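## Task

Pull the black key fob out of the drawer of the small wooden box and set it down directly on the open table, touching nothing but the table. Then close the drawer. The box must stay roughly in its original spot and orientation, and the other object must remain inside the drawer.

## Robot and tools

Robot: two arms, left_arm and right_arm, each ending in a two-finger gripper. Its fingers extend along the gripper's own +z axis and spread apart along its y axis. The reported end_effector_position is the point between the finger pads, just under 1 cm behind the tips.

Frame: every position and orientation is in one scene frame. The origin sits at table-top height, halfway between the two nominal arm bases. +x points out over the table, +y toward left_arm, +z up. Image left and right do not match arm names. Calibrated bases: left_arm at (+0.033, +0.312, +0.044) m, quat_wxyz (+1.000, 0, 0, -0.002); right_arm at (-0.018, -0.308, +0.004) m, quat_wxyz (+1.000, 0, 0, -0.015). Reported hand poses can be a few cm off, worse at long reach. Weight and joint friction can leave a gripper low, short or tilted, so check the result after each move and correct any tilt.

Row format (shared by execute_actions and move): a flat list of 16 numbers covering both arms, even if only one moves. First come left_arm's 8 values: x, y, z in metres, then qw, qx, qy, qz (w first), then opening. right_arm's 8 follow in the same order. x, y, z and the quaternion are absolute target poses in the scene frame, not offsets. To hold an arm still, resend its last reported position and the same quaternion you have been using, with its intended opening. Opening runs from -1 (closed, 0 mm gap) to +1 (fully open, about 87 mm). Roughly: +0.5 is 69 mm, 0 is 43 mm, -0.5 is 18 mm. Each control step clips commanded orientation to within 40 degrees of the measured one.

execute_actions(actions, cameras): actions holds at most one item. An empty list gives current state plus all camera images, scene number and task. An action {"rows": [...], "steps": n} runs n steps of 1/30 s, n up to 15 and at least 5. It takes 1 to 15 rows, one per step, repeating the last row. A wait {"steps": n} lets up to 300 steps pass. The call is refused, and nothing moves, if any target lies more than 0.6 m from that arm's last reported position along any of the gripper's axes. The result is read 5 steps before the action ends; those steps run afterward.

move(target, speed, blend, blocking, cameras): drives each gripper in a straight line to its pose in target. target is one 16-number row or a list of up to 15 rows, with no 0.6 m limit. speed is m/s, 0.002 to 2.9, default 0.25, one value or one per target. Rotation is capped at twice that in rad/s. blend, in metres, rounds corners between listed targets; 0 stops at each. Total duration caps at 10 s. blocking=false returns about 0.5 s after starting. The first target's opening is sent at the start; later openings are applied on arrival, pausing all arms. Paths do not avoid obstacles or the other arm, and grippers lag and overshoot more at speed. Route around an arm's own base, not close past it. The result adds a "move:" line with the ending: done (within 10 mm and 2 degrees), off_target, moving, held or fault. It also lists limits: paced means a pose was clipped, held means steps were withheld. Neither done nor off_target tells you whether anything is touched.

wait(seconds): 0 to 10 s with no new command. It returns early if a running move finishes. stop(): brakes the current move; fingers keep moving. zoom_image(camera, region): enlarges [x0, y0, x1, y1] pixels, at most 504 x 504, of the latest image from cam_high, cam_low, cam_left_wrist or cam_right_wrist. finished_scene(scene): ends scene 1 or 2 and reveals the next task; it cannot be undone.

Result lines: gripper pose, Hand target (the pose currently being driven toward), Joint positions (gripper last, 0 closed to 1 open), grip_measured (on the opening scale, about 1 mm of error), joint torques (include arm weight; positive toward larger joint angle), joint velocities, motor temperatures. Cameras: cam_high and cam_low are fixed, each wrist camera rides its arm; all are 672x504, and images appear only when requested or with an empty list.

Gripping: note grip_measured at first contact, then command about 0.04 below it for a firm hold, less for a lighter one. Fast closing can squeeze too hard.

Avoid: dropping objects or releasing them while moving; fast impacts on the box, table or fixed things; pressing the two arms or grippers together, or one gripper closing on the other's fingers; strain on wrist-camera cables; anything leaving the table. Keep the box from shifting or turning when pulling and pushing the drawer. Motor heat rises when holding loads, staying stretched out or pushing into unreachable poses. MOTOR HOT appears at 75 °C; at 90 °C the arm folds and idles; at 100 °C it goes limp. Time passes while you think, and a running move keeps going.

Each tool is called after "Call:" as name([rows], argument=value, ...), one row to a line, values as JSON.

## Session

Call:
execute_actions(actions=[])

Scene clock: 0.00 s of 6000.00 s.
left_arm: end_effector_position=(+0.4027, +0.3305, +0.0641) grip_measured=+1.000 end_effector_quat_wxyz=(+0.526, -0.046, +0.849, -0.029) | right_arm: end_effector_position=(+0.3591, -0.3331, +0.0571) grip_measured=+1.000 end_effector_quat_wxyz=(+0.574, +0.066, +0.812, -0.078)
Joint positions: left_arm=[0.103 1.588 0.372 0.752 0.089 -0.064 1] | right_arm=[0.07 1.528 0.359 0.825 0.241 0.031 1]
Joint velocities: within noise
Joint torques (N m): no reading
Motor temperatures (°C): left_arm=[26 35 37 31 25 28 24] | right_arm=[25 31 31 31 29 29 29]
Heat: left arm: 37 °C; right arm: 31 °C.
Hand target: left_arm +0.4044, +0.3307, +0.0667; +0.528, -0.045, +0.847, -0.029 | right_arm +0.3635, -0.3329, +0.0650; +0.585, +0.067, +0.805, -0.077

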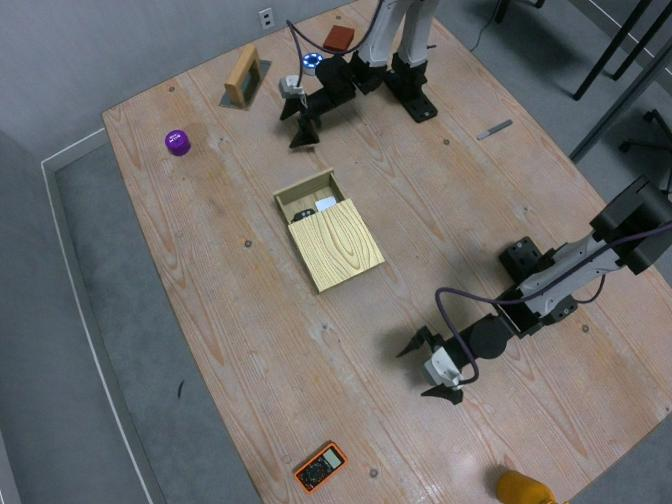

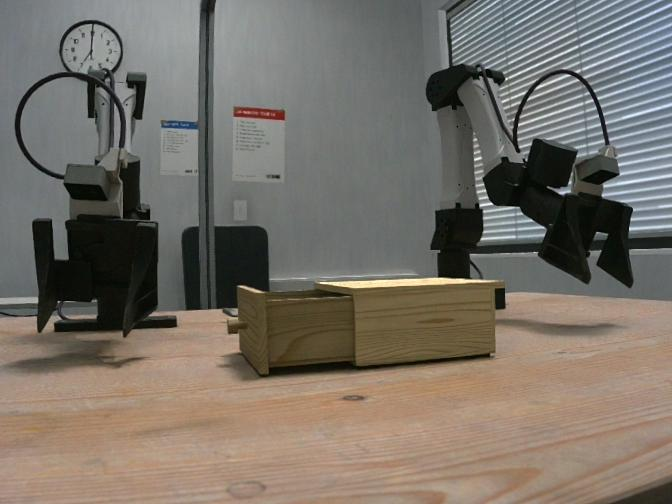

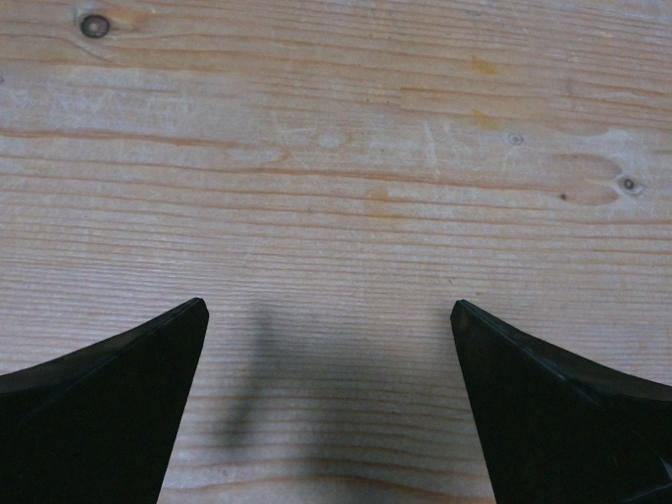

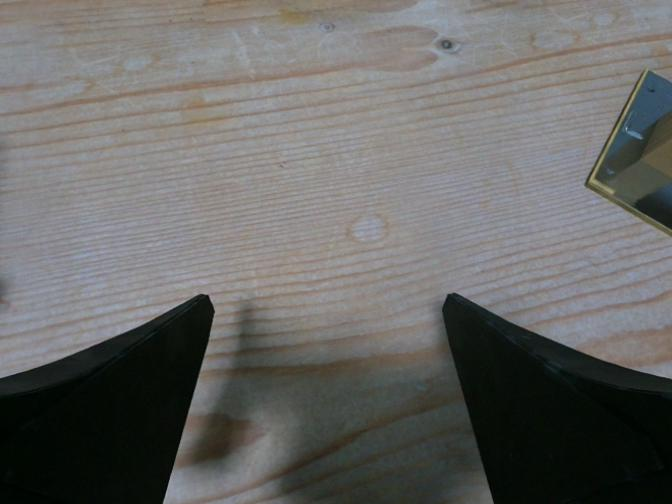

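Call:
zoom_image(camera="cam_high", region=[250, 150, 400, 300])

Call:
zoom_image(camera="cam_low", region=[210, 260, 510, 390])

Scaled by 3.360 from the camera's 672x504 image, which has a finer 960x720 frame.

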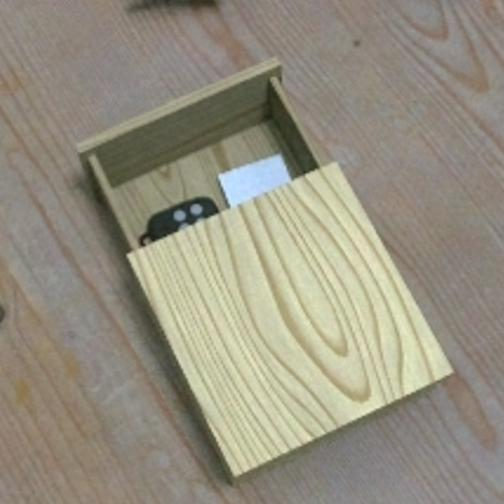

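Scaled by 1.680 from the camera's 672x504 image, which has a finer 960x720 frame.

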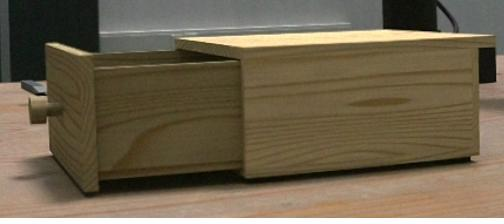

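Call:
move(target=[0.4044,0.3307,0.0667,0.528,-0.045,0.847,-0.029,1,0.37,-0.17,0.18,0.259,0,0.966,0,0.2], cameras=["cam_right_wrist","cam_high"])

Scene clock: 4.47 s of 6000.00 s.
left_arm: end_effector_position=(+0.4027, +0.3305, +0.0641) grip_measured=+1.000 end_effector_quat_wxyz=(+0.526, -0.046, +0.849, -0.029) | right_arm: end_effector_position=(+0.3646, -0.1759, +0.1753) grip_measured=+0.200 end_effector_quat_wxyz=(+0.255, -0.003, +0.967, -0.008)
Joint positions: left_arm=[0.103 1.588 0.372 0.752 0.089 -0.064 1] | right_arm=[0.414 1.783 1.699 -1.008 0.199 0.33 0.6]
Joint torques (N m): left_arm=[0.14 -5.35 5.86 2.24 0.04 0.16] | right_arm=[0.49 -6.12 11.81 0.98 0.05 -0.02]
Heat: left arm: 38 °C; right arm: 32 °C.
Hand target: left_arm +0.4043, +0.3307, +0.0667; +0.528, -0.045, +0.847, -0.029 | right_arm +0.3698, -0.1701, +0.1799; +0.259, +0.000, +0.966, +0.000
Off the commanded pose: left_arm 0.003 m, 0 deg | right_arm 0.009 m, 1 deg.
Kept back: nothing.
move: done
camera_calibration:
cam_right_wrist: T_world_to_cam=[[0.0200986, -0.999471, 0.025584, -0.189461], [-0.934445, -0.00967881, 0.355977, 0.296253], [-0.355541, -0.0310615, -0.934144, 0.428098], [0, 0, 0, 1]] pos_world=[0.432846, -0.173196, 0.299293]
Images, in order (width x height): cam_high 672x504, cam_right_wrist 672x504.

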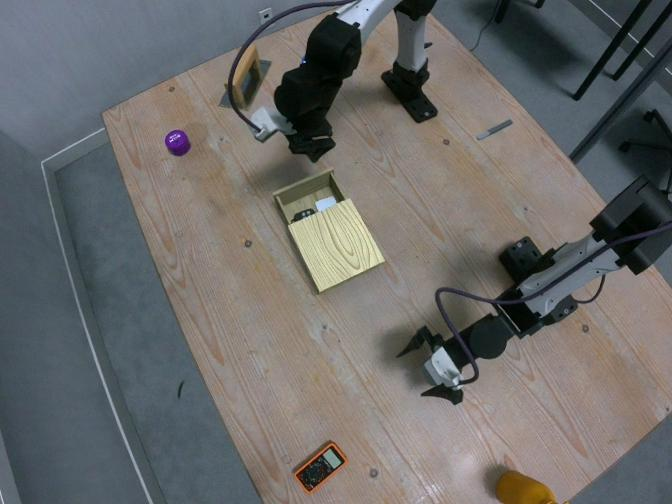

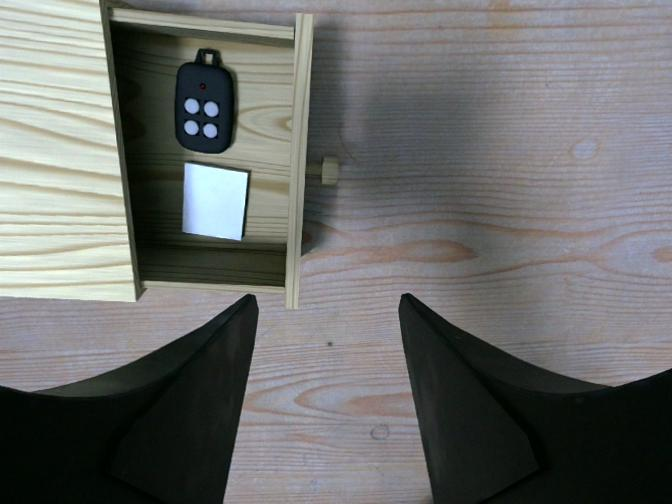

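Call:
execute_actions(actions=[], cameras=["cam_low"])

Call:
zoom_image(camera="cam_low", region=[150, 60, 500, 400])

Scene clock: 5.77 s of 6000.00 s.
left_arm: end_effector_position=(+0.4027, +0.3305, +0.0641) grip_measured=+1.000 end_effector_quat_wxyz=(+0.526, -0.046, +0.849, -0.029) | right_arm: end_effector_position=(+0.3642, -0.1760, +0.1752) grip_measured=+0.200 end_effector_quat_wxyz=(+0.254, -0.003, +0.967, -0.008)
Joint positions: left_arm=[0.103 1.588 0.372 0.752 0.089 -0.064 1] | right_arm=[0.414 1.783 1.699 -1.009 0.198 0.33 0.6]
Joint velocities: within noise
Joint torques (N m): left_arm=[0.09 -5.31 5.86 2.25 0.04 0.16] | right_arm=[0.57 -6.34 11.71 0.95 0.06 -0.03]
Motor temperatures (°C): left_arm=[26 36 38 33 25 28 24] | right_arm=[25 32 32 32 29 29 29]
Heat: left arm: 38 °C; right arm: 32 °C.
Hand target: left_arm +0.4043, +0.3307, +0.0667; +0.528, -0.045, +0.847, -0.029 | right_arm +0.3697, -0.1701, +0.1799; +0.259, +0.000, +0.966, +0.000
Off the commanded pose: left_arm 0.003 m, 0 deg | right_arm 0.010 m, 1 deg.
Steps of this call (1-39: nothing new was sent). Readings (end_effector_position of left_arm | right_arm):
1: (+0.4027, +0.3305, +0.0641) | (+0.3645, -0.1759, +0.1753)
2: (+0.4027, +0.3305, +0.0641) | (+0.3645, -0.1759, +0.1753)
4: (+0.4027, +0.3305, +0.0641) | (+0.3644, -0.1759, +0.1752)
8: (+0.4027, +0.3305, +0.0641) | (+0.3643, -0.1759, +0.1752)
39: the state above
Images, in order (width x height): cam_low 672x504.

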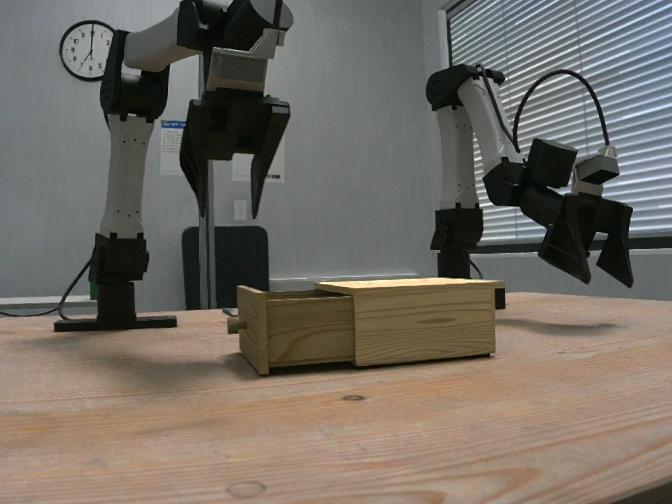

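Scaled by 1.440 from the camera's 672x504 image, which has a finer 960x720 frame.

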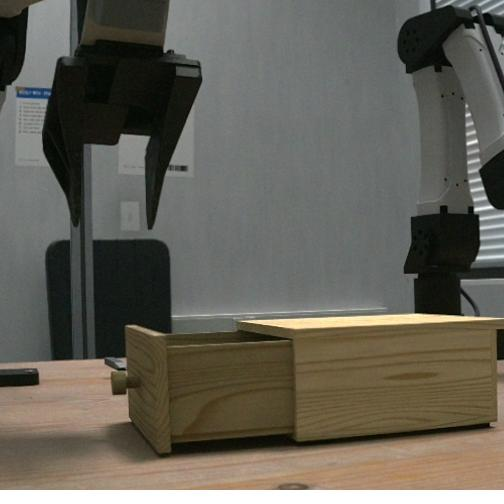

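Call:
move(target=[0.4044,0.3307,0.0667,0.528,-0.045,0.847,-0.029,1,0.432,-0.113,0.123,0.1298,0.0136,0.9859,0.1036,0.1], cameras=["cam_right_wrist","cam_low","cam_high"])

Call:
zoom_image(camera="cam_low", region=[150, 60, 500, 400])

Scene clock: 7.73 s of 6000.00 s.
left_arm: end_effector_position=(+0.4027, +0.3305, +0.0641) grip_measured=+1.000 end_effector_quat_wxyz=(+0.526, -0.046, +0.849, -0.029) | right_arm: end_effector_position=(+0.4272, -0.1131, +0.1256) grip_measured=+0.100 end_effector_quat_wxyz=(+0.133, +0.007, +0.986, +0.100)
Joint positions: left_arm=[0.103 1.588 0.372 0.752 0.089 -0.064 1] | right_arm=[0.376 2.319 2.326 -1.258 -0.094 0.375 0.55]
Joint torques (N m): left_arm=[0.09 -5.34 5.91 2.25 0.04 0.16] | right_arm=[-0.65 -8.87 10.97 0.72 -0.12 -0.07]
Heat: left arm: 38 °C; right arm: 33 °C.
Hand target: left_arm +0.4043, +0.3307, +0.0667; +0.528, -0.045, +0.847, -0.029 | right_arm +0.4319, -0.1130, +0.1229; +0.131, +0.014, +0.986, +0.104
Off the commanded pose: left_arm 0.003 m, 0 deg | right_arm 0.005 m, 1 deg.
Kept back: nothing.
move: done
camera_calibration:
cam_right_wrist: T_world_to_cam=[[0.0332657, -0.980293, -0.194728, -0.102359], [-0.817919, -0.138672, 0.558371, 0.283271], [-0.57437, 0.140697, -0.806414, 0.502795], [0, 0, 0, 1]] pos_world=[0.523888, -0.131802, 0.227359]
Images, in order (width x height): cam_high 672x504, cam_low 672x504, cam_right_wrist 672x504.

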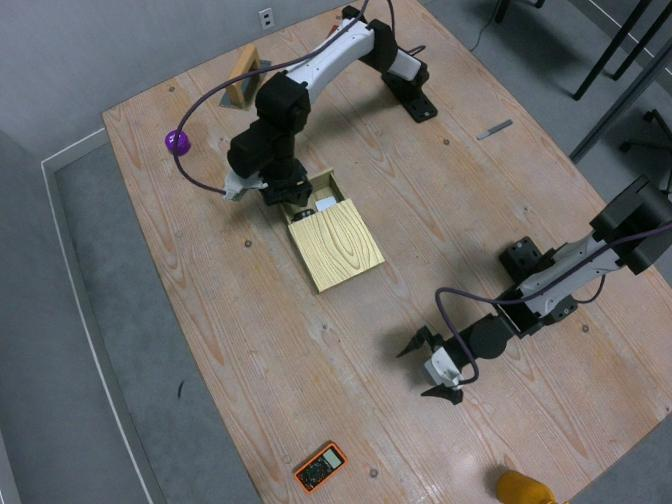

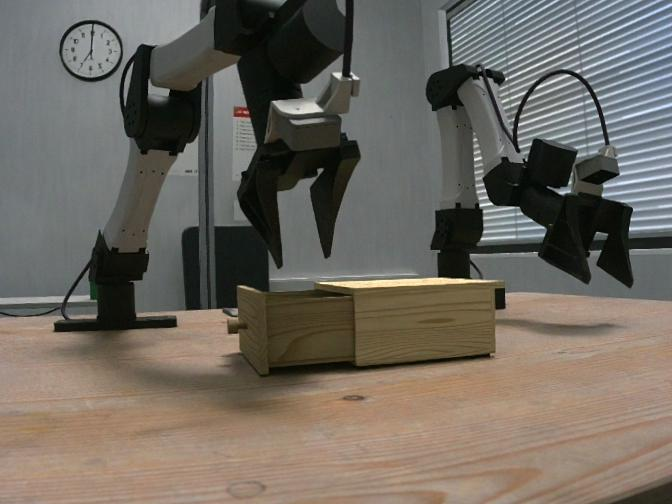

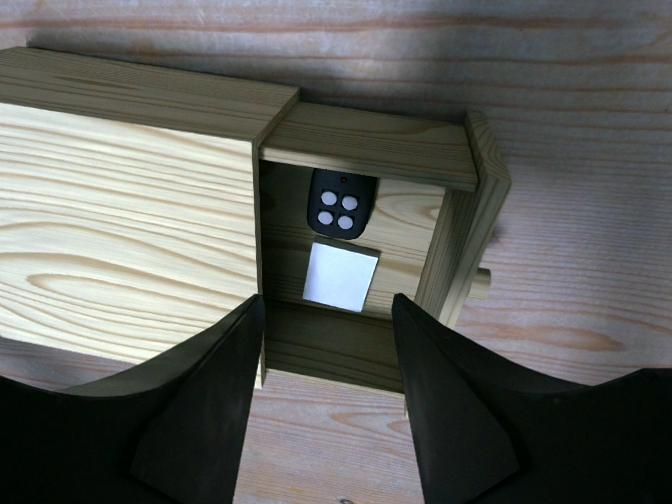

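Scaled by 1.440 from the camera's 672x504 image, which has a finer 960x720 frame.

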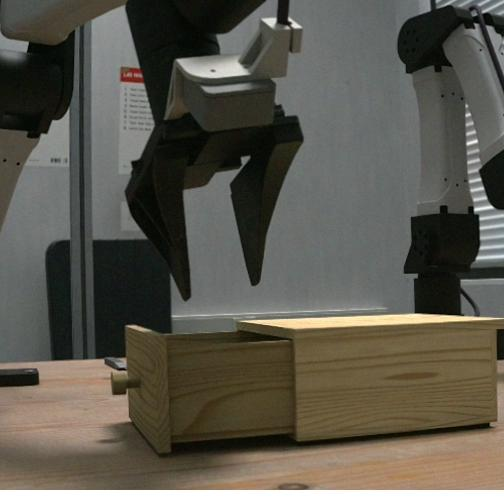

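Call:
move([
  [0.4044,0.3307,0.0667,0.528,-0.045,0.847,-0.029,1,0.425,-0.112,0.062,0.1298,0.0136,0.9859,0.1036,0.02],
  [0.425,-0.140,0.062,0.1298,0.0136,0.9859,0.1036,0.02],
], speed=[0.12,0.05], cameras=["cam_right_wrist","cam_low","cam_high"])


Call:
move([
  [0.4044,0.3307,0.0667,0.528,-0.045,0.847,-0.029,1,0.425,-0.112,0.062,0.1298,0.0136,0.9859,0.1036,0.02],
  [0.4044,0.3307,0.0667,0.528,-0.045,0.847,-0.029,1,0.425,-0.142,0.062,0.1298,0.0136,0.9859,0.1036,0.02],
], speed=[0.12,0.05], cameras=["cam_right_wrist","cam_low","cam_high"])

Call:
zoom_image(camera="cam_low", region=[150, 60, 500, 400])

Scene clock: 11.17 s of 6000.00 s.
left_arm: end_effector_position=(+0.4027, +0.3305, +0.0641) grip_measured=+1.000 end_effector_quat_wxyz=(+0.526, -0.046, +0.849, -0.029) | right_arm: end_effector_position=(+0.4192, -0.1252, +0.0459) grip_measured=+0.020 end_effector_quat_wxyz=(+0.105, +0.017, +0.988, +0.115)
Joint positions: left_arm=[0.103 1.588 0.372 0.752 0.089 -0.064 1] | right_arm=[0.339 2.281 1.943 -0.958 -0.15 0.363 0.51]
Joint torques (N m): left_arm=[0.09 -5.37 5.86 2.24 0.03 0.17] | right_arm=[-2.21 -14.37 6.39 0.68 0.26 -0.52]
Heat: left arm: 38 °C; right arm: 33 °C.
Hand target: left_arm +0.4043, +0.3307, +0.0667; +0.528, -0.045, +0.847, -0.029 | right_arm +0.4248, -0.1418, +0.0616; +0.129, +0.014, +0.986, +0.103
Off the commanded pose: left_arm 0.003 m, 0 deg | right_arm 0.024 m, 3 deg.
Kept back: nothing.
move: off_target (right_arm)
camera_calibration:
cam_right_wrist: T_world_to_cam=[[0.0119275, -0.973493, -0.228407, -0.11813], [-0.785946, -0.150344, 0.599737, 0.30281], [-0.618179, 0.172362, -0.766906, 0.456151], [0, 0, 0, 1]] pos_world=[0.521385, -0.148097, 0.141236]
Images, in order (width x height): cam_high 672x504, cam_low 672x504, cam_right_wrist 672x504.

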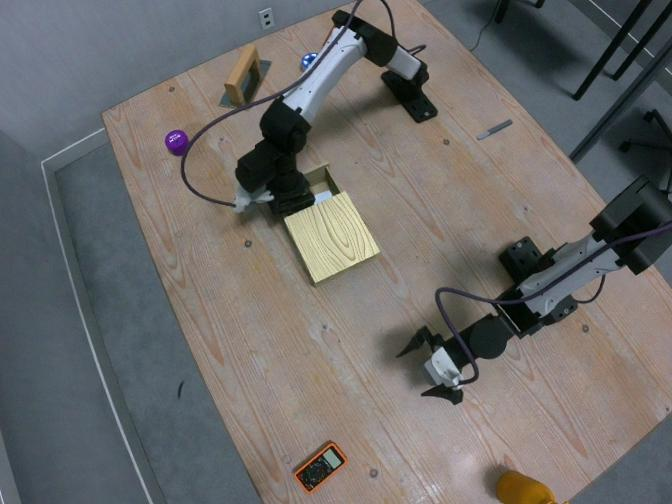

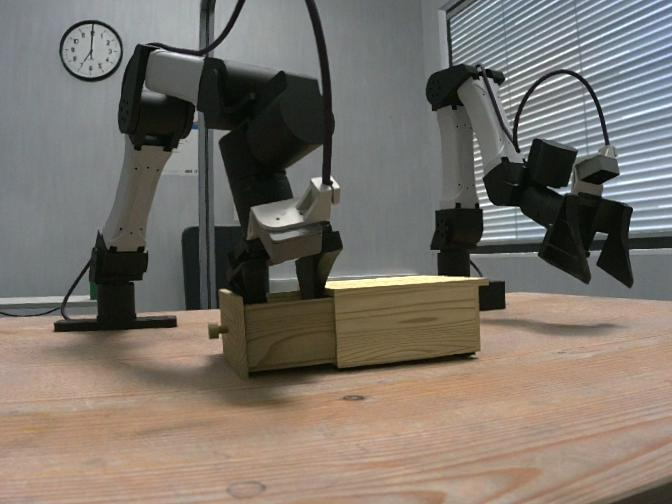

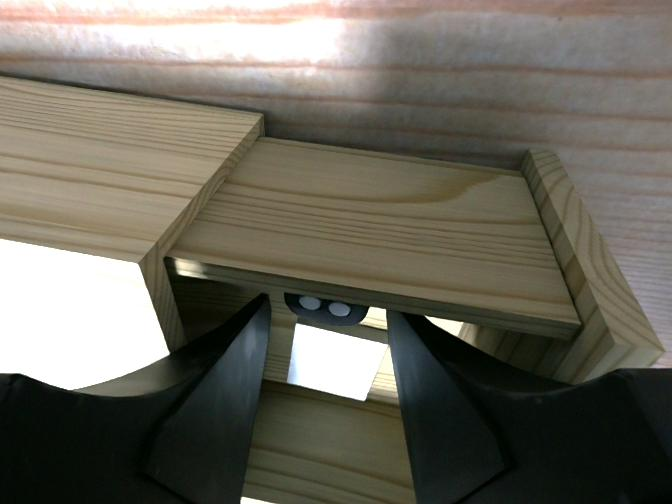

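Scaled by 1.440 from the camera's 672x504 image, which has a finer 960x720 frame.

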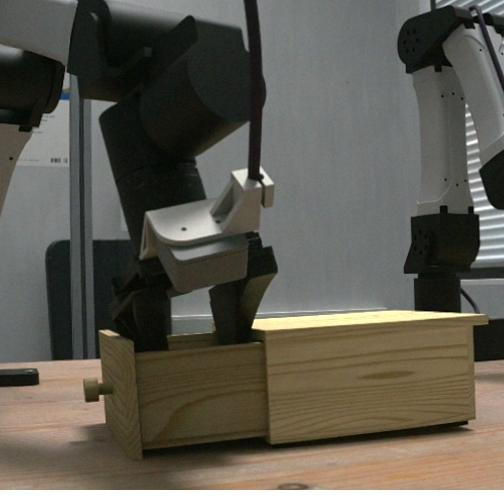

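Call:
move([
  [0.4044,0.3307,0.0667,0.528,-0.045,0.847,-0.029,1,0.434,-0.124,0.060,0.1298,0.0136,0.9859,0.1036,0.02],
], speed=[0.06], cameras=["cam_right_wrist","cam_low","cam_high"])

Call:
zoom_image(camera="cam_low", region=[150, 60, 500, 400])

Scene clock: 12.47 s of 6000.00 s.
left_arm: end_effector_position=(+0.4027, +0.3305, +0.0641) grip_measured=+1.000 end_effector_quat_wxyz=(+0.526, -0.046, +0.849, -0.029) | right_arm: end_effector_position=(+0.4293, -0.1266, +0.0588) grip_measured=+0.020 end_effector_quat_wxyz=(+0.124, +0.016, +0.986, +0.108)
Joint positions: left_arm=[0.103 1.588 0.372 0.752 0.089 -0.064 1] | right_arm=[0.339 2.281 1.994 -0.976 -0.123 0.361 0.51]
Joint torques (N m): left_arm=[0.09 -5.37 5.9 2.23 0.04 0.16] | right_arm=[0.79 -9.44 10.84 0.71 0.1 -0.15]
Heat: left arm: 38 °C; right arm: 34 °C.
Hand target: left_arm +0.4043, +0.3307, +0.0667; +0.528, -0.045, +0.847, -0.029 | right_arm +0.4339, -0.1240, +0.0600; +0.130, +0.014, +0.986, +0.104
Off the commanded pose: left_arm 0.003 m, 0 deg | right_arm 0.005 m, 1 deg.
Kept back: nothing.
move: done
camera_calibration:
cam_right_wrist: T_world_to_cam=[[0.0149832, -0.976992, -0.212751, -0.1194], [-0.809686, -0.136698, 0.570721, 0.316396], [-0.586672, 0.16371, -0.793104, 0.459379], [0, 0, 0, 1]] pos_world=[0.527476, -0.148607, 0.158359]
Images, in order (width x height): cam_high 672x504, cam_low 672x504, cam_right_wrist 672x504.

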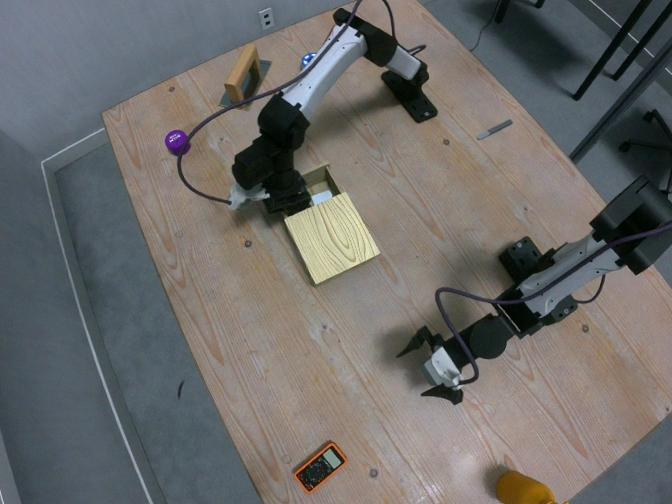

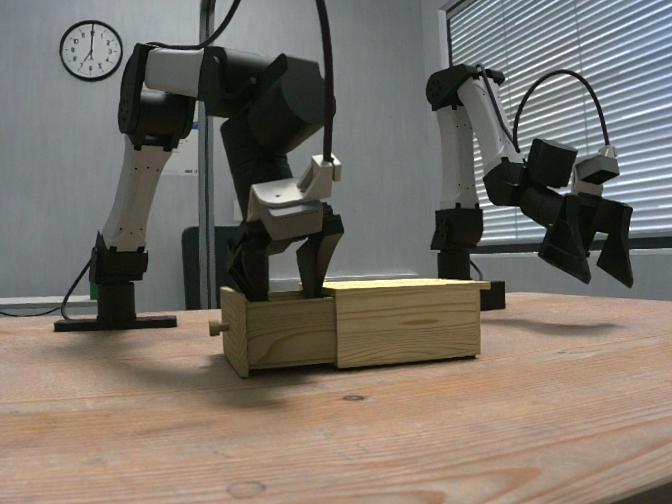

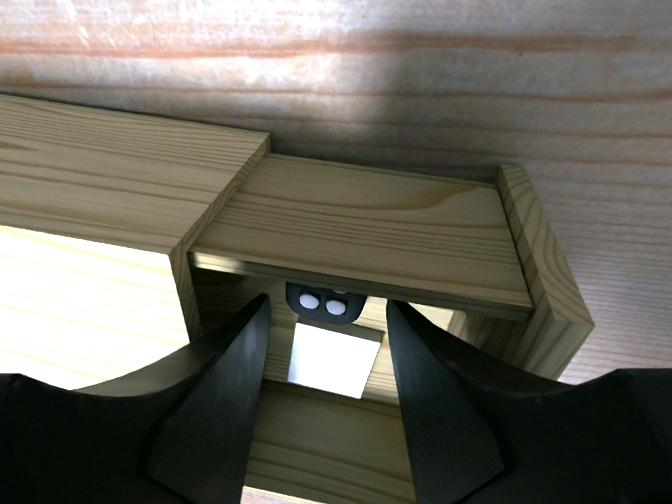

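Scaled by 1.440 from the camera's 672x504 image, which has a finer 960x720 frame.

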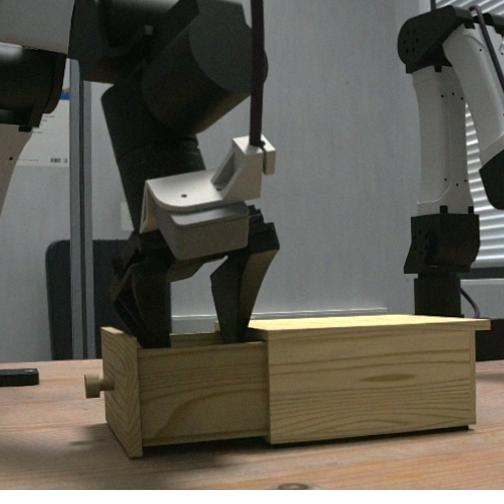

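Call:
move([
  [0.4044,0.3307,0.0667,0.528,-0.045,0.847,-0.029,1,0.434,-0.119,0.039,0.1298,0.0136,0.9859,0.1036,0.02],
  [0.4044,0.3307,0.0667,0.528,-0.045,0.847,-0.029,1,0.434,-0.119,0.039,0.1298,0.0136,0.9859,0.1036,-0.32],
], speed=[0.05,0.05], cameras=["cam_right_wrist","cam_low"])

Call:
zoom_image(camera="cam_low", region=[150, 60, 500, 400])

Scene clock: 14.10 s of 6000.00 s.
left_arm: end_effector_position=(+0.4027, +0.3305, +0.0641) grip_measured=+1.000 end_effector_quat_wxyz=(+0.526, -0.046, +0.849, -0.029) | right_arm: end_effector_position=(+0.4325, -0.1216, +0.0501) grip_measured=-0.320 end_effector_quat_wxyz=(+0.132, +0.012, +0.985, +0.108)
Joint positions: left_arm=[0.103 1.588 0.372 0.752 0.089 -0.064 1] | right_arm=[0.349 2.289 1.971 -0.93 -0.118 0.362 0.34]
Joint torques (N m): left_arm=[0.1 -5.35 5.9 2.25 0.05 0.14] | right_arm=[0.84 -9.16 7.27 0.96 0.05 -0.07]
Heat: left arm: 38 °C; right arm: 34 °C.
Hand target: left_arm +0.4043, +0.3307, +0.0667; +0.528, -0.045, +0.847, -0.029 | right_arm +0.4337, -0.1192, +0.0391; +0.130, +0.014, +0.986, +0.104
Off the commanded pose: left_arm 0.003 m, 0 deg | right_arm 0.012 m, 1 deg.
Kept back: nothing.
move: off_target (right_arm); target 2's new opening was sent with right_arm's hand 0.012 m and 1 deg from that target
camera_calibration:
cam_right_wrist: T_world_to_cam=[[0.0254881, -0.976759, -0.21282, -0.120826], [-0.81762, -0.142861, 0.557753, 0.328025], [-0.575194, 0.15979, -0.802259, 0.448574], [0, 0, 0, 1]] pos_world=[0.529297, -0.142833, 0.151201]
Images, in order (width x height): cam_low 672x504, cam_right_wrist 672x504.

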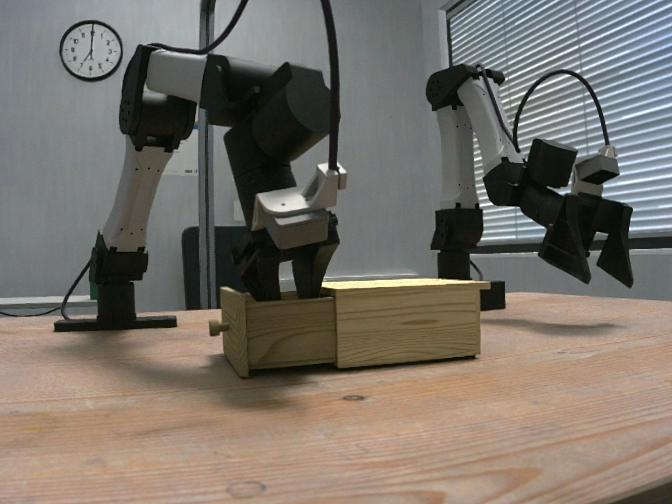

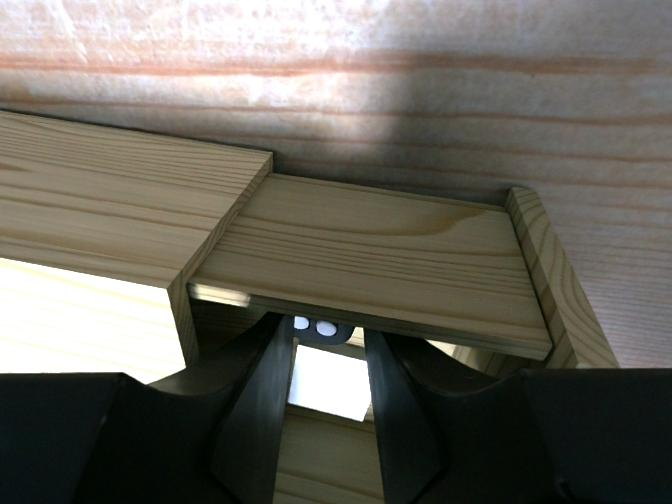

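Scaled by 1.440 from the camera's 672x504 image, which has a finer 960x720 frame.

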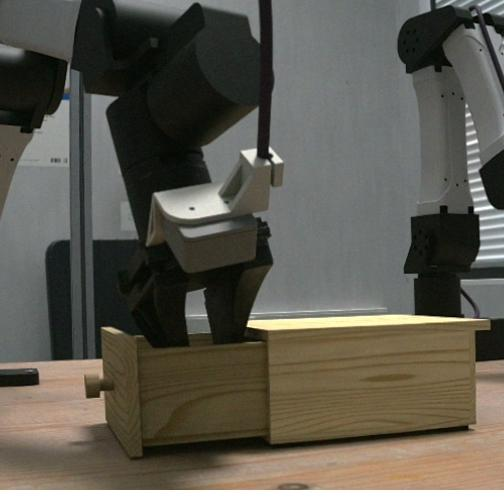

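Call:
move([
  [0.4044,0.3307,0.0667,0.528,-0.045,0.847,-0.029,1,0.434,-0.120,0.058,0.1298,0.0136,0.9859,0.1036,-0.32],
  [0.4044,0.3307,0.0667,0.528,-0.045,0.847,-0.029,1,0.434,-0.120,0.058,0.1298,0.0136,0.9859,0.1036,0.13],
  [0.4044,0.3307,0.0667,0.528,-0.045,0.847,-0.029,1,0.434,-0.117,0.034,0.1298,0.0136,0.9859,0.1036,0.13],
], speed=[0.05,0.05,0.05], cameras=["cam_right_wrist","cam_low"])

Call:
zoom_image(camera="cam_right_wrist", region=[150, 200, 550, 500])

Scene clock: 16.53 s of 6000.00 s.
left_arm: end_effector_position=(+0.4027, +0.3305, +0.0641) grip_measured=+1.000 end_effector_quat_wxyz=(+0.526, -0.046, +0.849, -0.029) | right_arm: end_effector_position=(+0.4315, -0.1232, +0.0512) grip_measured=+0.129 end_effector_quat_wxyz=(+0.130, +0.013, +0.986, +0.104)
Joint positions: left_arm=[0.103 1.588 0.372 0.752 0.089 -0.064 1] | right_arm=[0.349 2.289 1.978 -0.944 -0.11 0.363 0.564]
Joint torques (N m): left_arm=[0.12 -5.38 5.87 2.25 0.04 0.16] | right_arm=[1.18 -8.62 5.48 1.25 -0.02 -0.03]
Heat: left arm: 39 °C; right arm: 35 °C.
Hand target: left_arm +0.4043, +0.3307, +0.0667; +0.528, -0.045, +0.847, -0.029 | right_arm +0.4332, -0.1174, +0.0343; +0.129, +0.014, +0.986, +0.103
Off the commanded pose: left_arm 0.003 m, 0 deg | right_arm 0.019 m, 0 deg.
Kept back: nothing.
move: off_target (right_arm)
camera_calibration:
cam_right_wrist: T_world_to_cam=[[0.0215382, -0.978671, -0.204304, -0.121183], [-0.815568, -0.135395, 0.562599, 0.326124], [-0.578261, 0.154506, -0.801088, 0.449808], [0, 0, 0, 1]] pos_world=[0.528693, -0.143941, 0.152101]
Images, in order (width x height): cam_low 672x504, cam_right_wrist 672x504.

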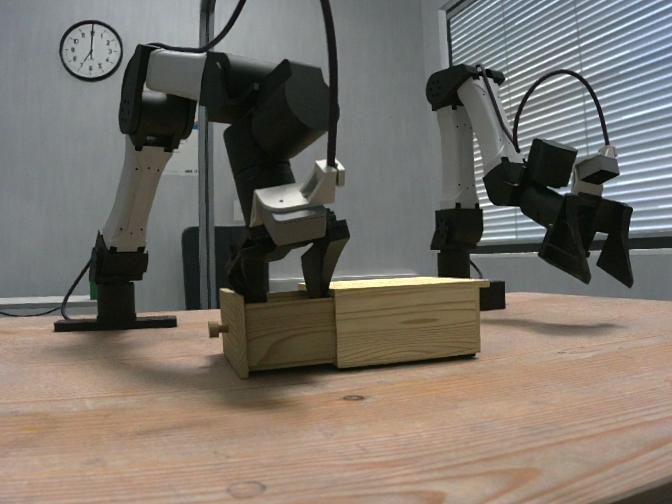

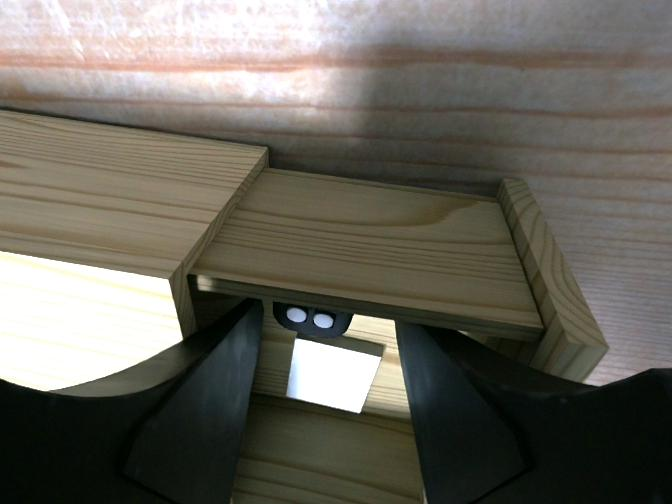

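Scaled by 1.260 from the camera's 672x504 image, which has a finer 960x720 frame.

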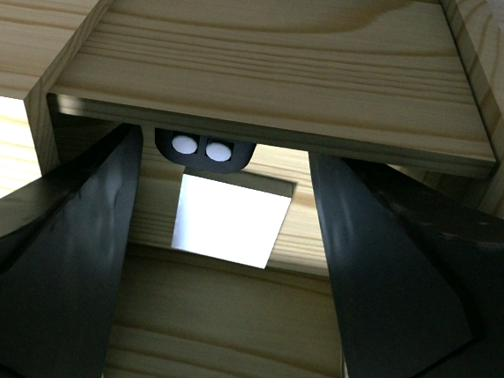

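Call:
move([
  [0.4044,0.3307,0.0667,0.528,-0.045,0.847,-0.029,1,0.434,-0.135,0.1,0.1285,0.0227,0.9763,0.1721,0.13],
  [0.4044,0.3307,0.0667,0.528,-0.045,0.847,-0.029,1,0.434,-0.119,0.055,0.1285,0.0227,0.9763,0.1721,0.03],
], speed=[0.1,0.08], cameras=["cam_right_wrist","cam_low"])

Call:
zoom_image(camera="cam_low", region=[150, 160, 400, 400])

Scene clock: 20.20 s of 6000.00 s.
left_arm: end_effector_position=(+0.4027, +0.3305, +0.0641) grip_measured=+1.000 end_effector_quat_wxyz=(+0.526, -0.046, +0.849, -0.029) | right_arm: end_effector_position=(+0.4306, -0.1185, +0.0522) grip_measured=+0.030 end_effector_quat_wxyz=(+0.114, +0.026, +0.977, +0.176)
Joint positions: left_arm=[0.103 1.588 0.372 0.752 0.089 -0.064 1] | right_arm=[0.303 2.276 1.927 -0.889 -0.267 0.371 0.515]
Joint torques (N m): left_arm=[0.05 -5.33 5.87 2.25 0.04 0.16] | right_arm=[0.32 -11.77 6.8 1 0.04 -0.23]
Heat: left arm: 39 °C; right arm: 36 °C.
Hand target: left_arm +0.4043, +0.3307, +0.0667; +0.528, -0.045, +0.847, -0.029 | right_arm +0.4340, -0.1191, +0.0551; +0.128, +0.023, +0.976, +0.172
Off the commanded pose: left_arm 0.003 m, 0 deg | right_arm 0.004 m, 2 deg.
Kept back: nothing.
move: done
camera_calibration:
cam_right_wrist: T_world_to_cam=[[0.0104011, -0.937588, -0.347593, -0.0992181], [-0.799759, -0.216459, 0.559939, 0.309182], [-0.600231, 0.272166, -0.752096, 0.470048], [0, 0, 0, 1]] pos_world=[0.530441, -0.154032, 0.14591]
Images, in order (width x height): cam_low 672x504, cam_right_wrist 672x504.

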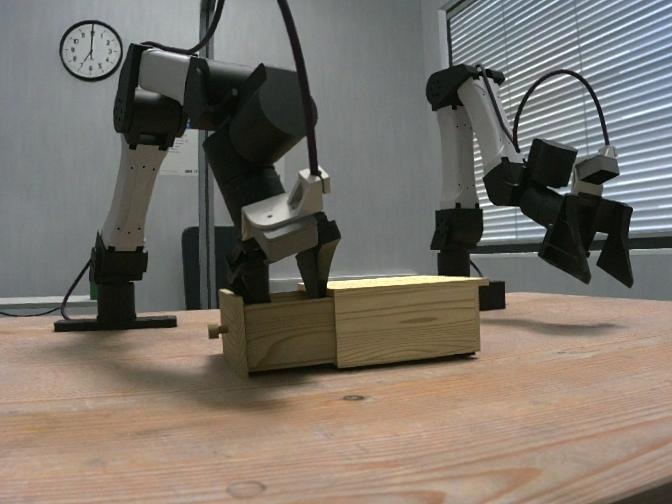

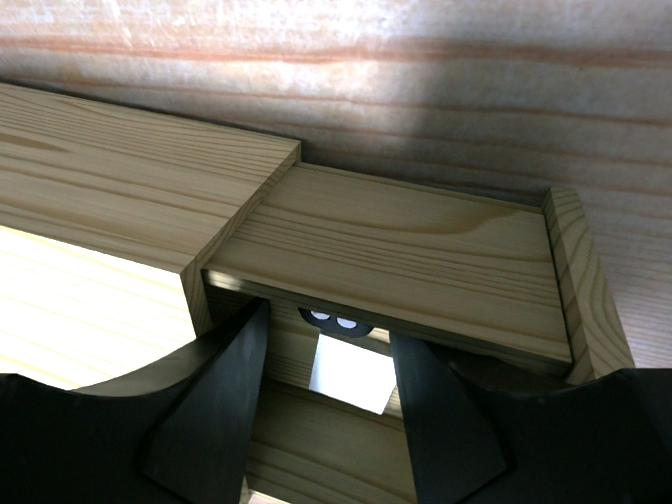

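Scaled by 2.016 from the camera's 672x504 image, which has a finer 960x720 frame.

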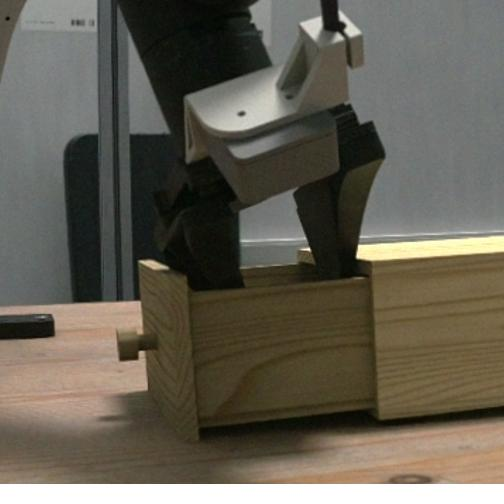

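Call:
move([
  [0.4044,0.3307,0.0667,0.528,-0.045,0.847,-0.029,1,0.436,-0.117,0.036,0.1285,0.0227,0.9763,0.1721,0.03],
], speed=[0.05], cameras=["cam_right_wrist","cam_low"])

Call:
zoom_image(camera="cam_low", region=[150, 160, 400, 400])

Scene clock: 21.13 s of 6000.00 s.
left_arm: end_effector_position=(+0.4027, +0.3305, +0.0641) grip_measured=+1.000 end_effector_quat_wxyz=(+0.526, -0.046, +0.849, -0.029) | right_arm: end_effector_position=(+0.4314, -0.1178, +0.0492) grip_measured=+0.029 end_effector_quat_wxyz=(+0.118, +0.026, +0.977, +0.178)
Joint positions: left_arm=[0.103 1.588 0.372 0.752 0.089 -0.064 1] | right_arm=[0.304 2.274 1.911 -0.867 -0.267 0.373 0.514]
Joint torques (N m): left_arm=[0.09 -5.37 5.87 2.25 0.04 0.17] | right_arm=[0.62 -9.74 4.7 1.36 0.04 -0.21]
Heat: left arm: 39 °C; right arm: 36 °C.
Hand target: left_arm +0.4043, +0.3307, +0.0667; +0.528, -0.045, +0.847, -0.029 | right_arm +0.4355, -0.1171, +0.0363; +0.127, +0.022, +0.977, +0.172
Off the commanded pose: left_arm 0.003 m, 0 deg | right_arm 0.014 m, 1 deg.
Kept back: nothing.
move: off_target (right_arm)
camera_calibration:
cam_right_wrist: T_world_to_cam=[[0.0120887, -0.936725, -0.349857, -0.100083], [-0.803713, -0.217261, 0.553934, 0.313578], [-0.594894, 0.274488, -0.755485, 0.466332], [0, 0, 0, 1]] pos_world=[0.530655, -0.153624, 0.14359]
Images, in order (width x height): cam_low 672x504, cam_right_wrist 672x504.

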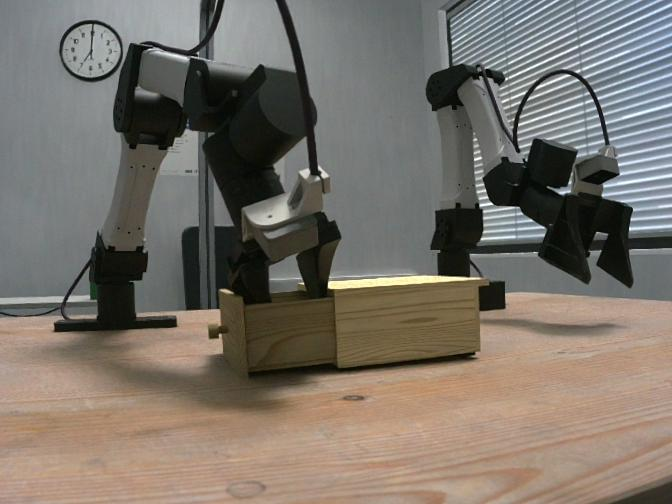

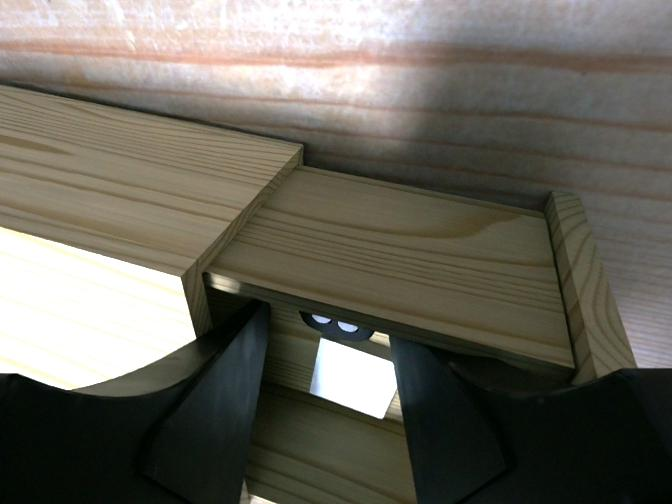

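Scaled by 2.016 from the camera's 672x504 image, which has a finer 960x720 frame.

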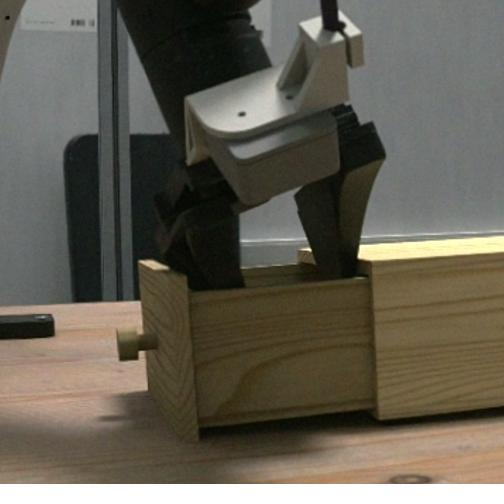

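Call:
move([
  [0.4044,0.3307,0.0667,0.528,-0.045,0.847,-0.029,1,0.435,-0.128,0.068,0.1294,0.0170,0.9829,0.1294,-0.04],
  [0.4044,0.3307,0.0667,0.528,-0.045,0.847,-0.029,1,0.436,-0.117,0.034,0.1294,0.0170,0.9829,0.1294,-0.04],
], speed=[0.1,0.05], cameras=["cam_right_wrist","cam_low"])

Call:
zoom_image(camera="cam_low", region=[150, 160, 400, 400])

Call:
zoom_image(camera="cam_right_wrist", region=[150, 220, 550, 500])

Scene clock: 24.57 s of 6000.00 s.
left_arm: end_effector_position=(+0.4027, +0.3305, +0.0641) grip_measured=+1.000 end_effector_quat_wxyz=(+0.526, -0.046, +0.849, -0.029) | right_arm: end_effector_position=(+0.4313, -0.1190, +0.0473) grip_measured=-0.040 end_effector_quat_wxyz=(+0.127, +0.015, +0.983, +0.134)
Joint positions: left_arm=[0.103 1.588 0.372 0.752 0.089 -0.064 1] | right_arm=[0.335 2.281 1.937 -0.896 -0.172 0.365 0.48]
Joint torques (N m): left_arm=[0.12 -5.38 5.89 2.25 0.04 0.16] | right_arm=[0.55 -8.76 7.13 1.15 0.07 -0.08]
Motor temperatures (°C): left_arm=[26 37 39 37 25 28 24] | right_arm=[25 37 34 32 28 29 29]
Heat: left arm: 39 °C; right arm: 37 °C.
Hand target: left_arm +0.4043, +0.3307, +0.0667; +0.528, -0.045, +0.847, -0.029 | right_arm +0.4355, -0.1171, +0.0343; +0.129, +0.017, +0.983, +0.129
Off the commanded pose: left_arm 0.003 m, 0 deg | right_arm 0.014 m, 1 deg.
Kept back: nothing.
move: off_target (right_arm)
camera_calibration:
cam_right_wrist: T_world_to_cam=[[0.0242339, -0.964253, -0.263872, -0.114528], [-0.812484, -0.172787, 0.556789, 0.323162], [-0.582479, 0.200899, -0.787628, 0.452611], [0, 0, 0, 1]] pos_world=[0.528976, -0.145525, 0.146335]
Images, in order (width x height): cam_low 672x504, cam_right_wrist 672x504.

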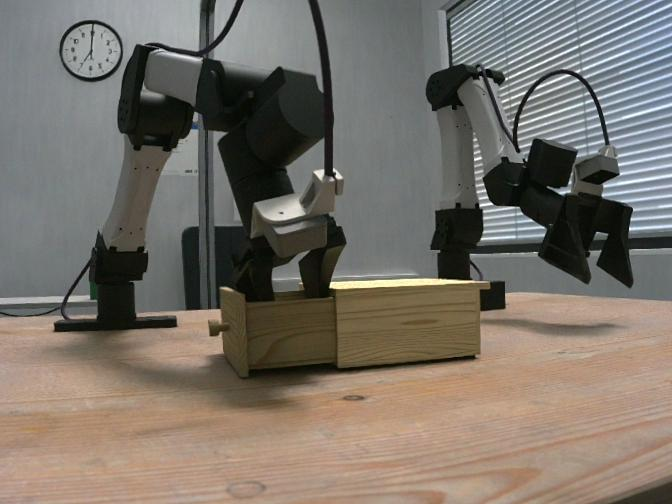

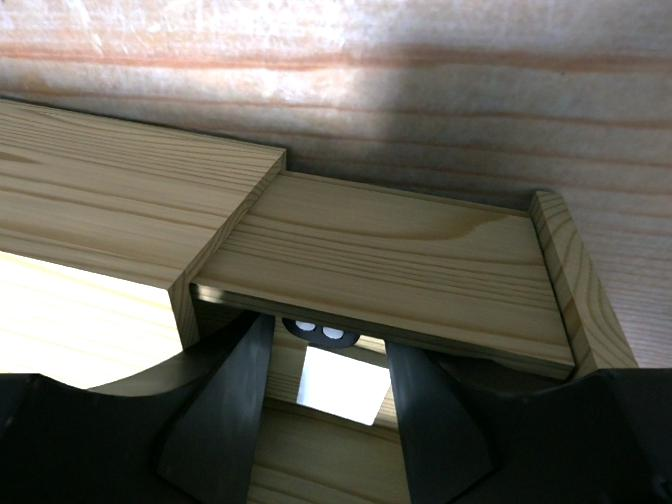

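Scaled by 2.016 from the camera's 672x504 image, which has a finer 960x720 frame.

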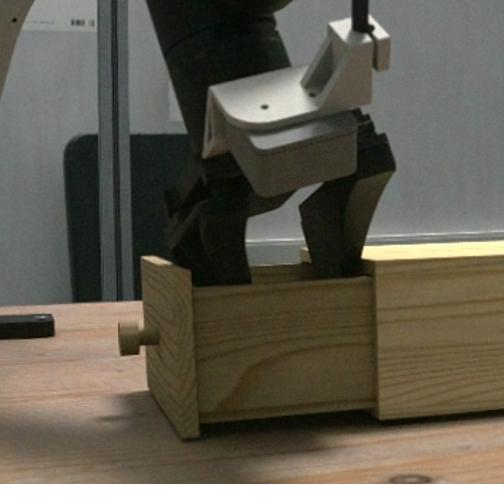

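Scaled by 1.260 from the camera's 672x504 image, which has a finer 960x720 frame.

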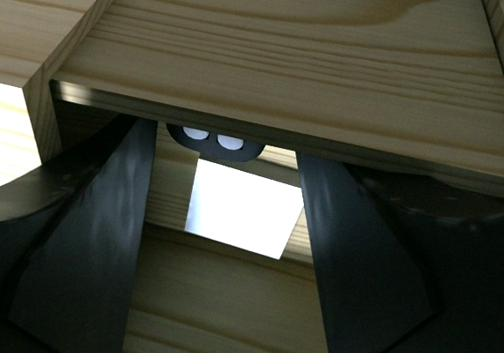

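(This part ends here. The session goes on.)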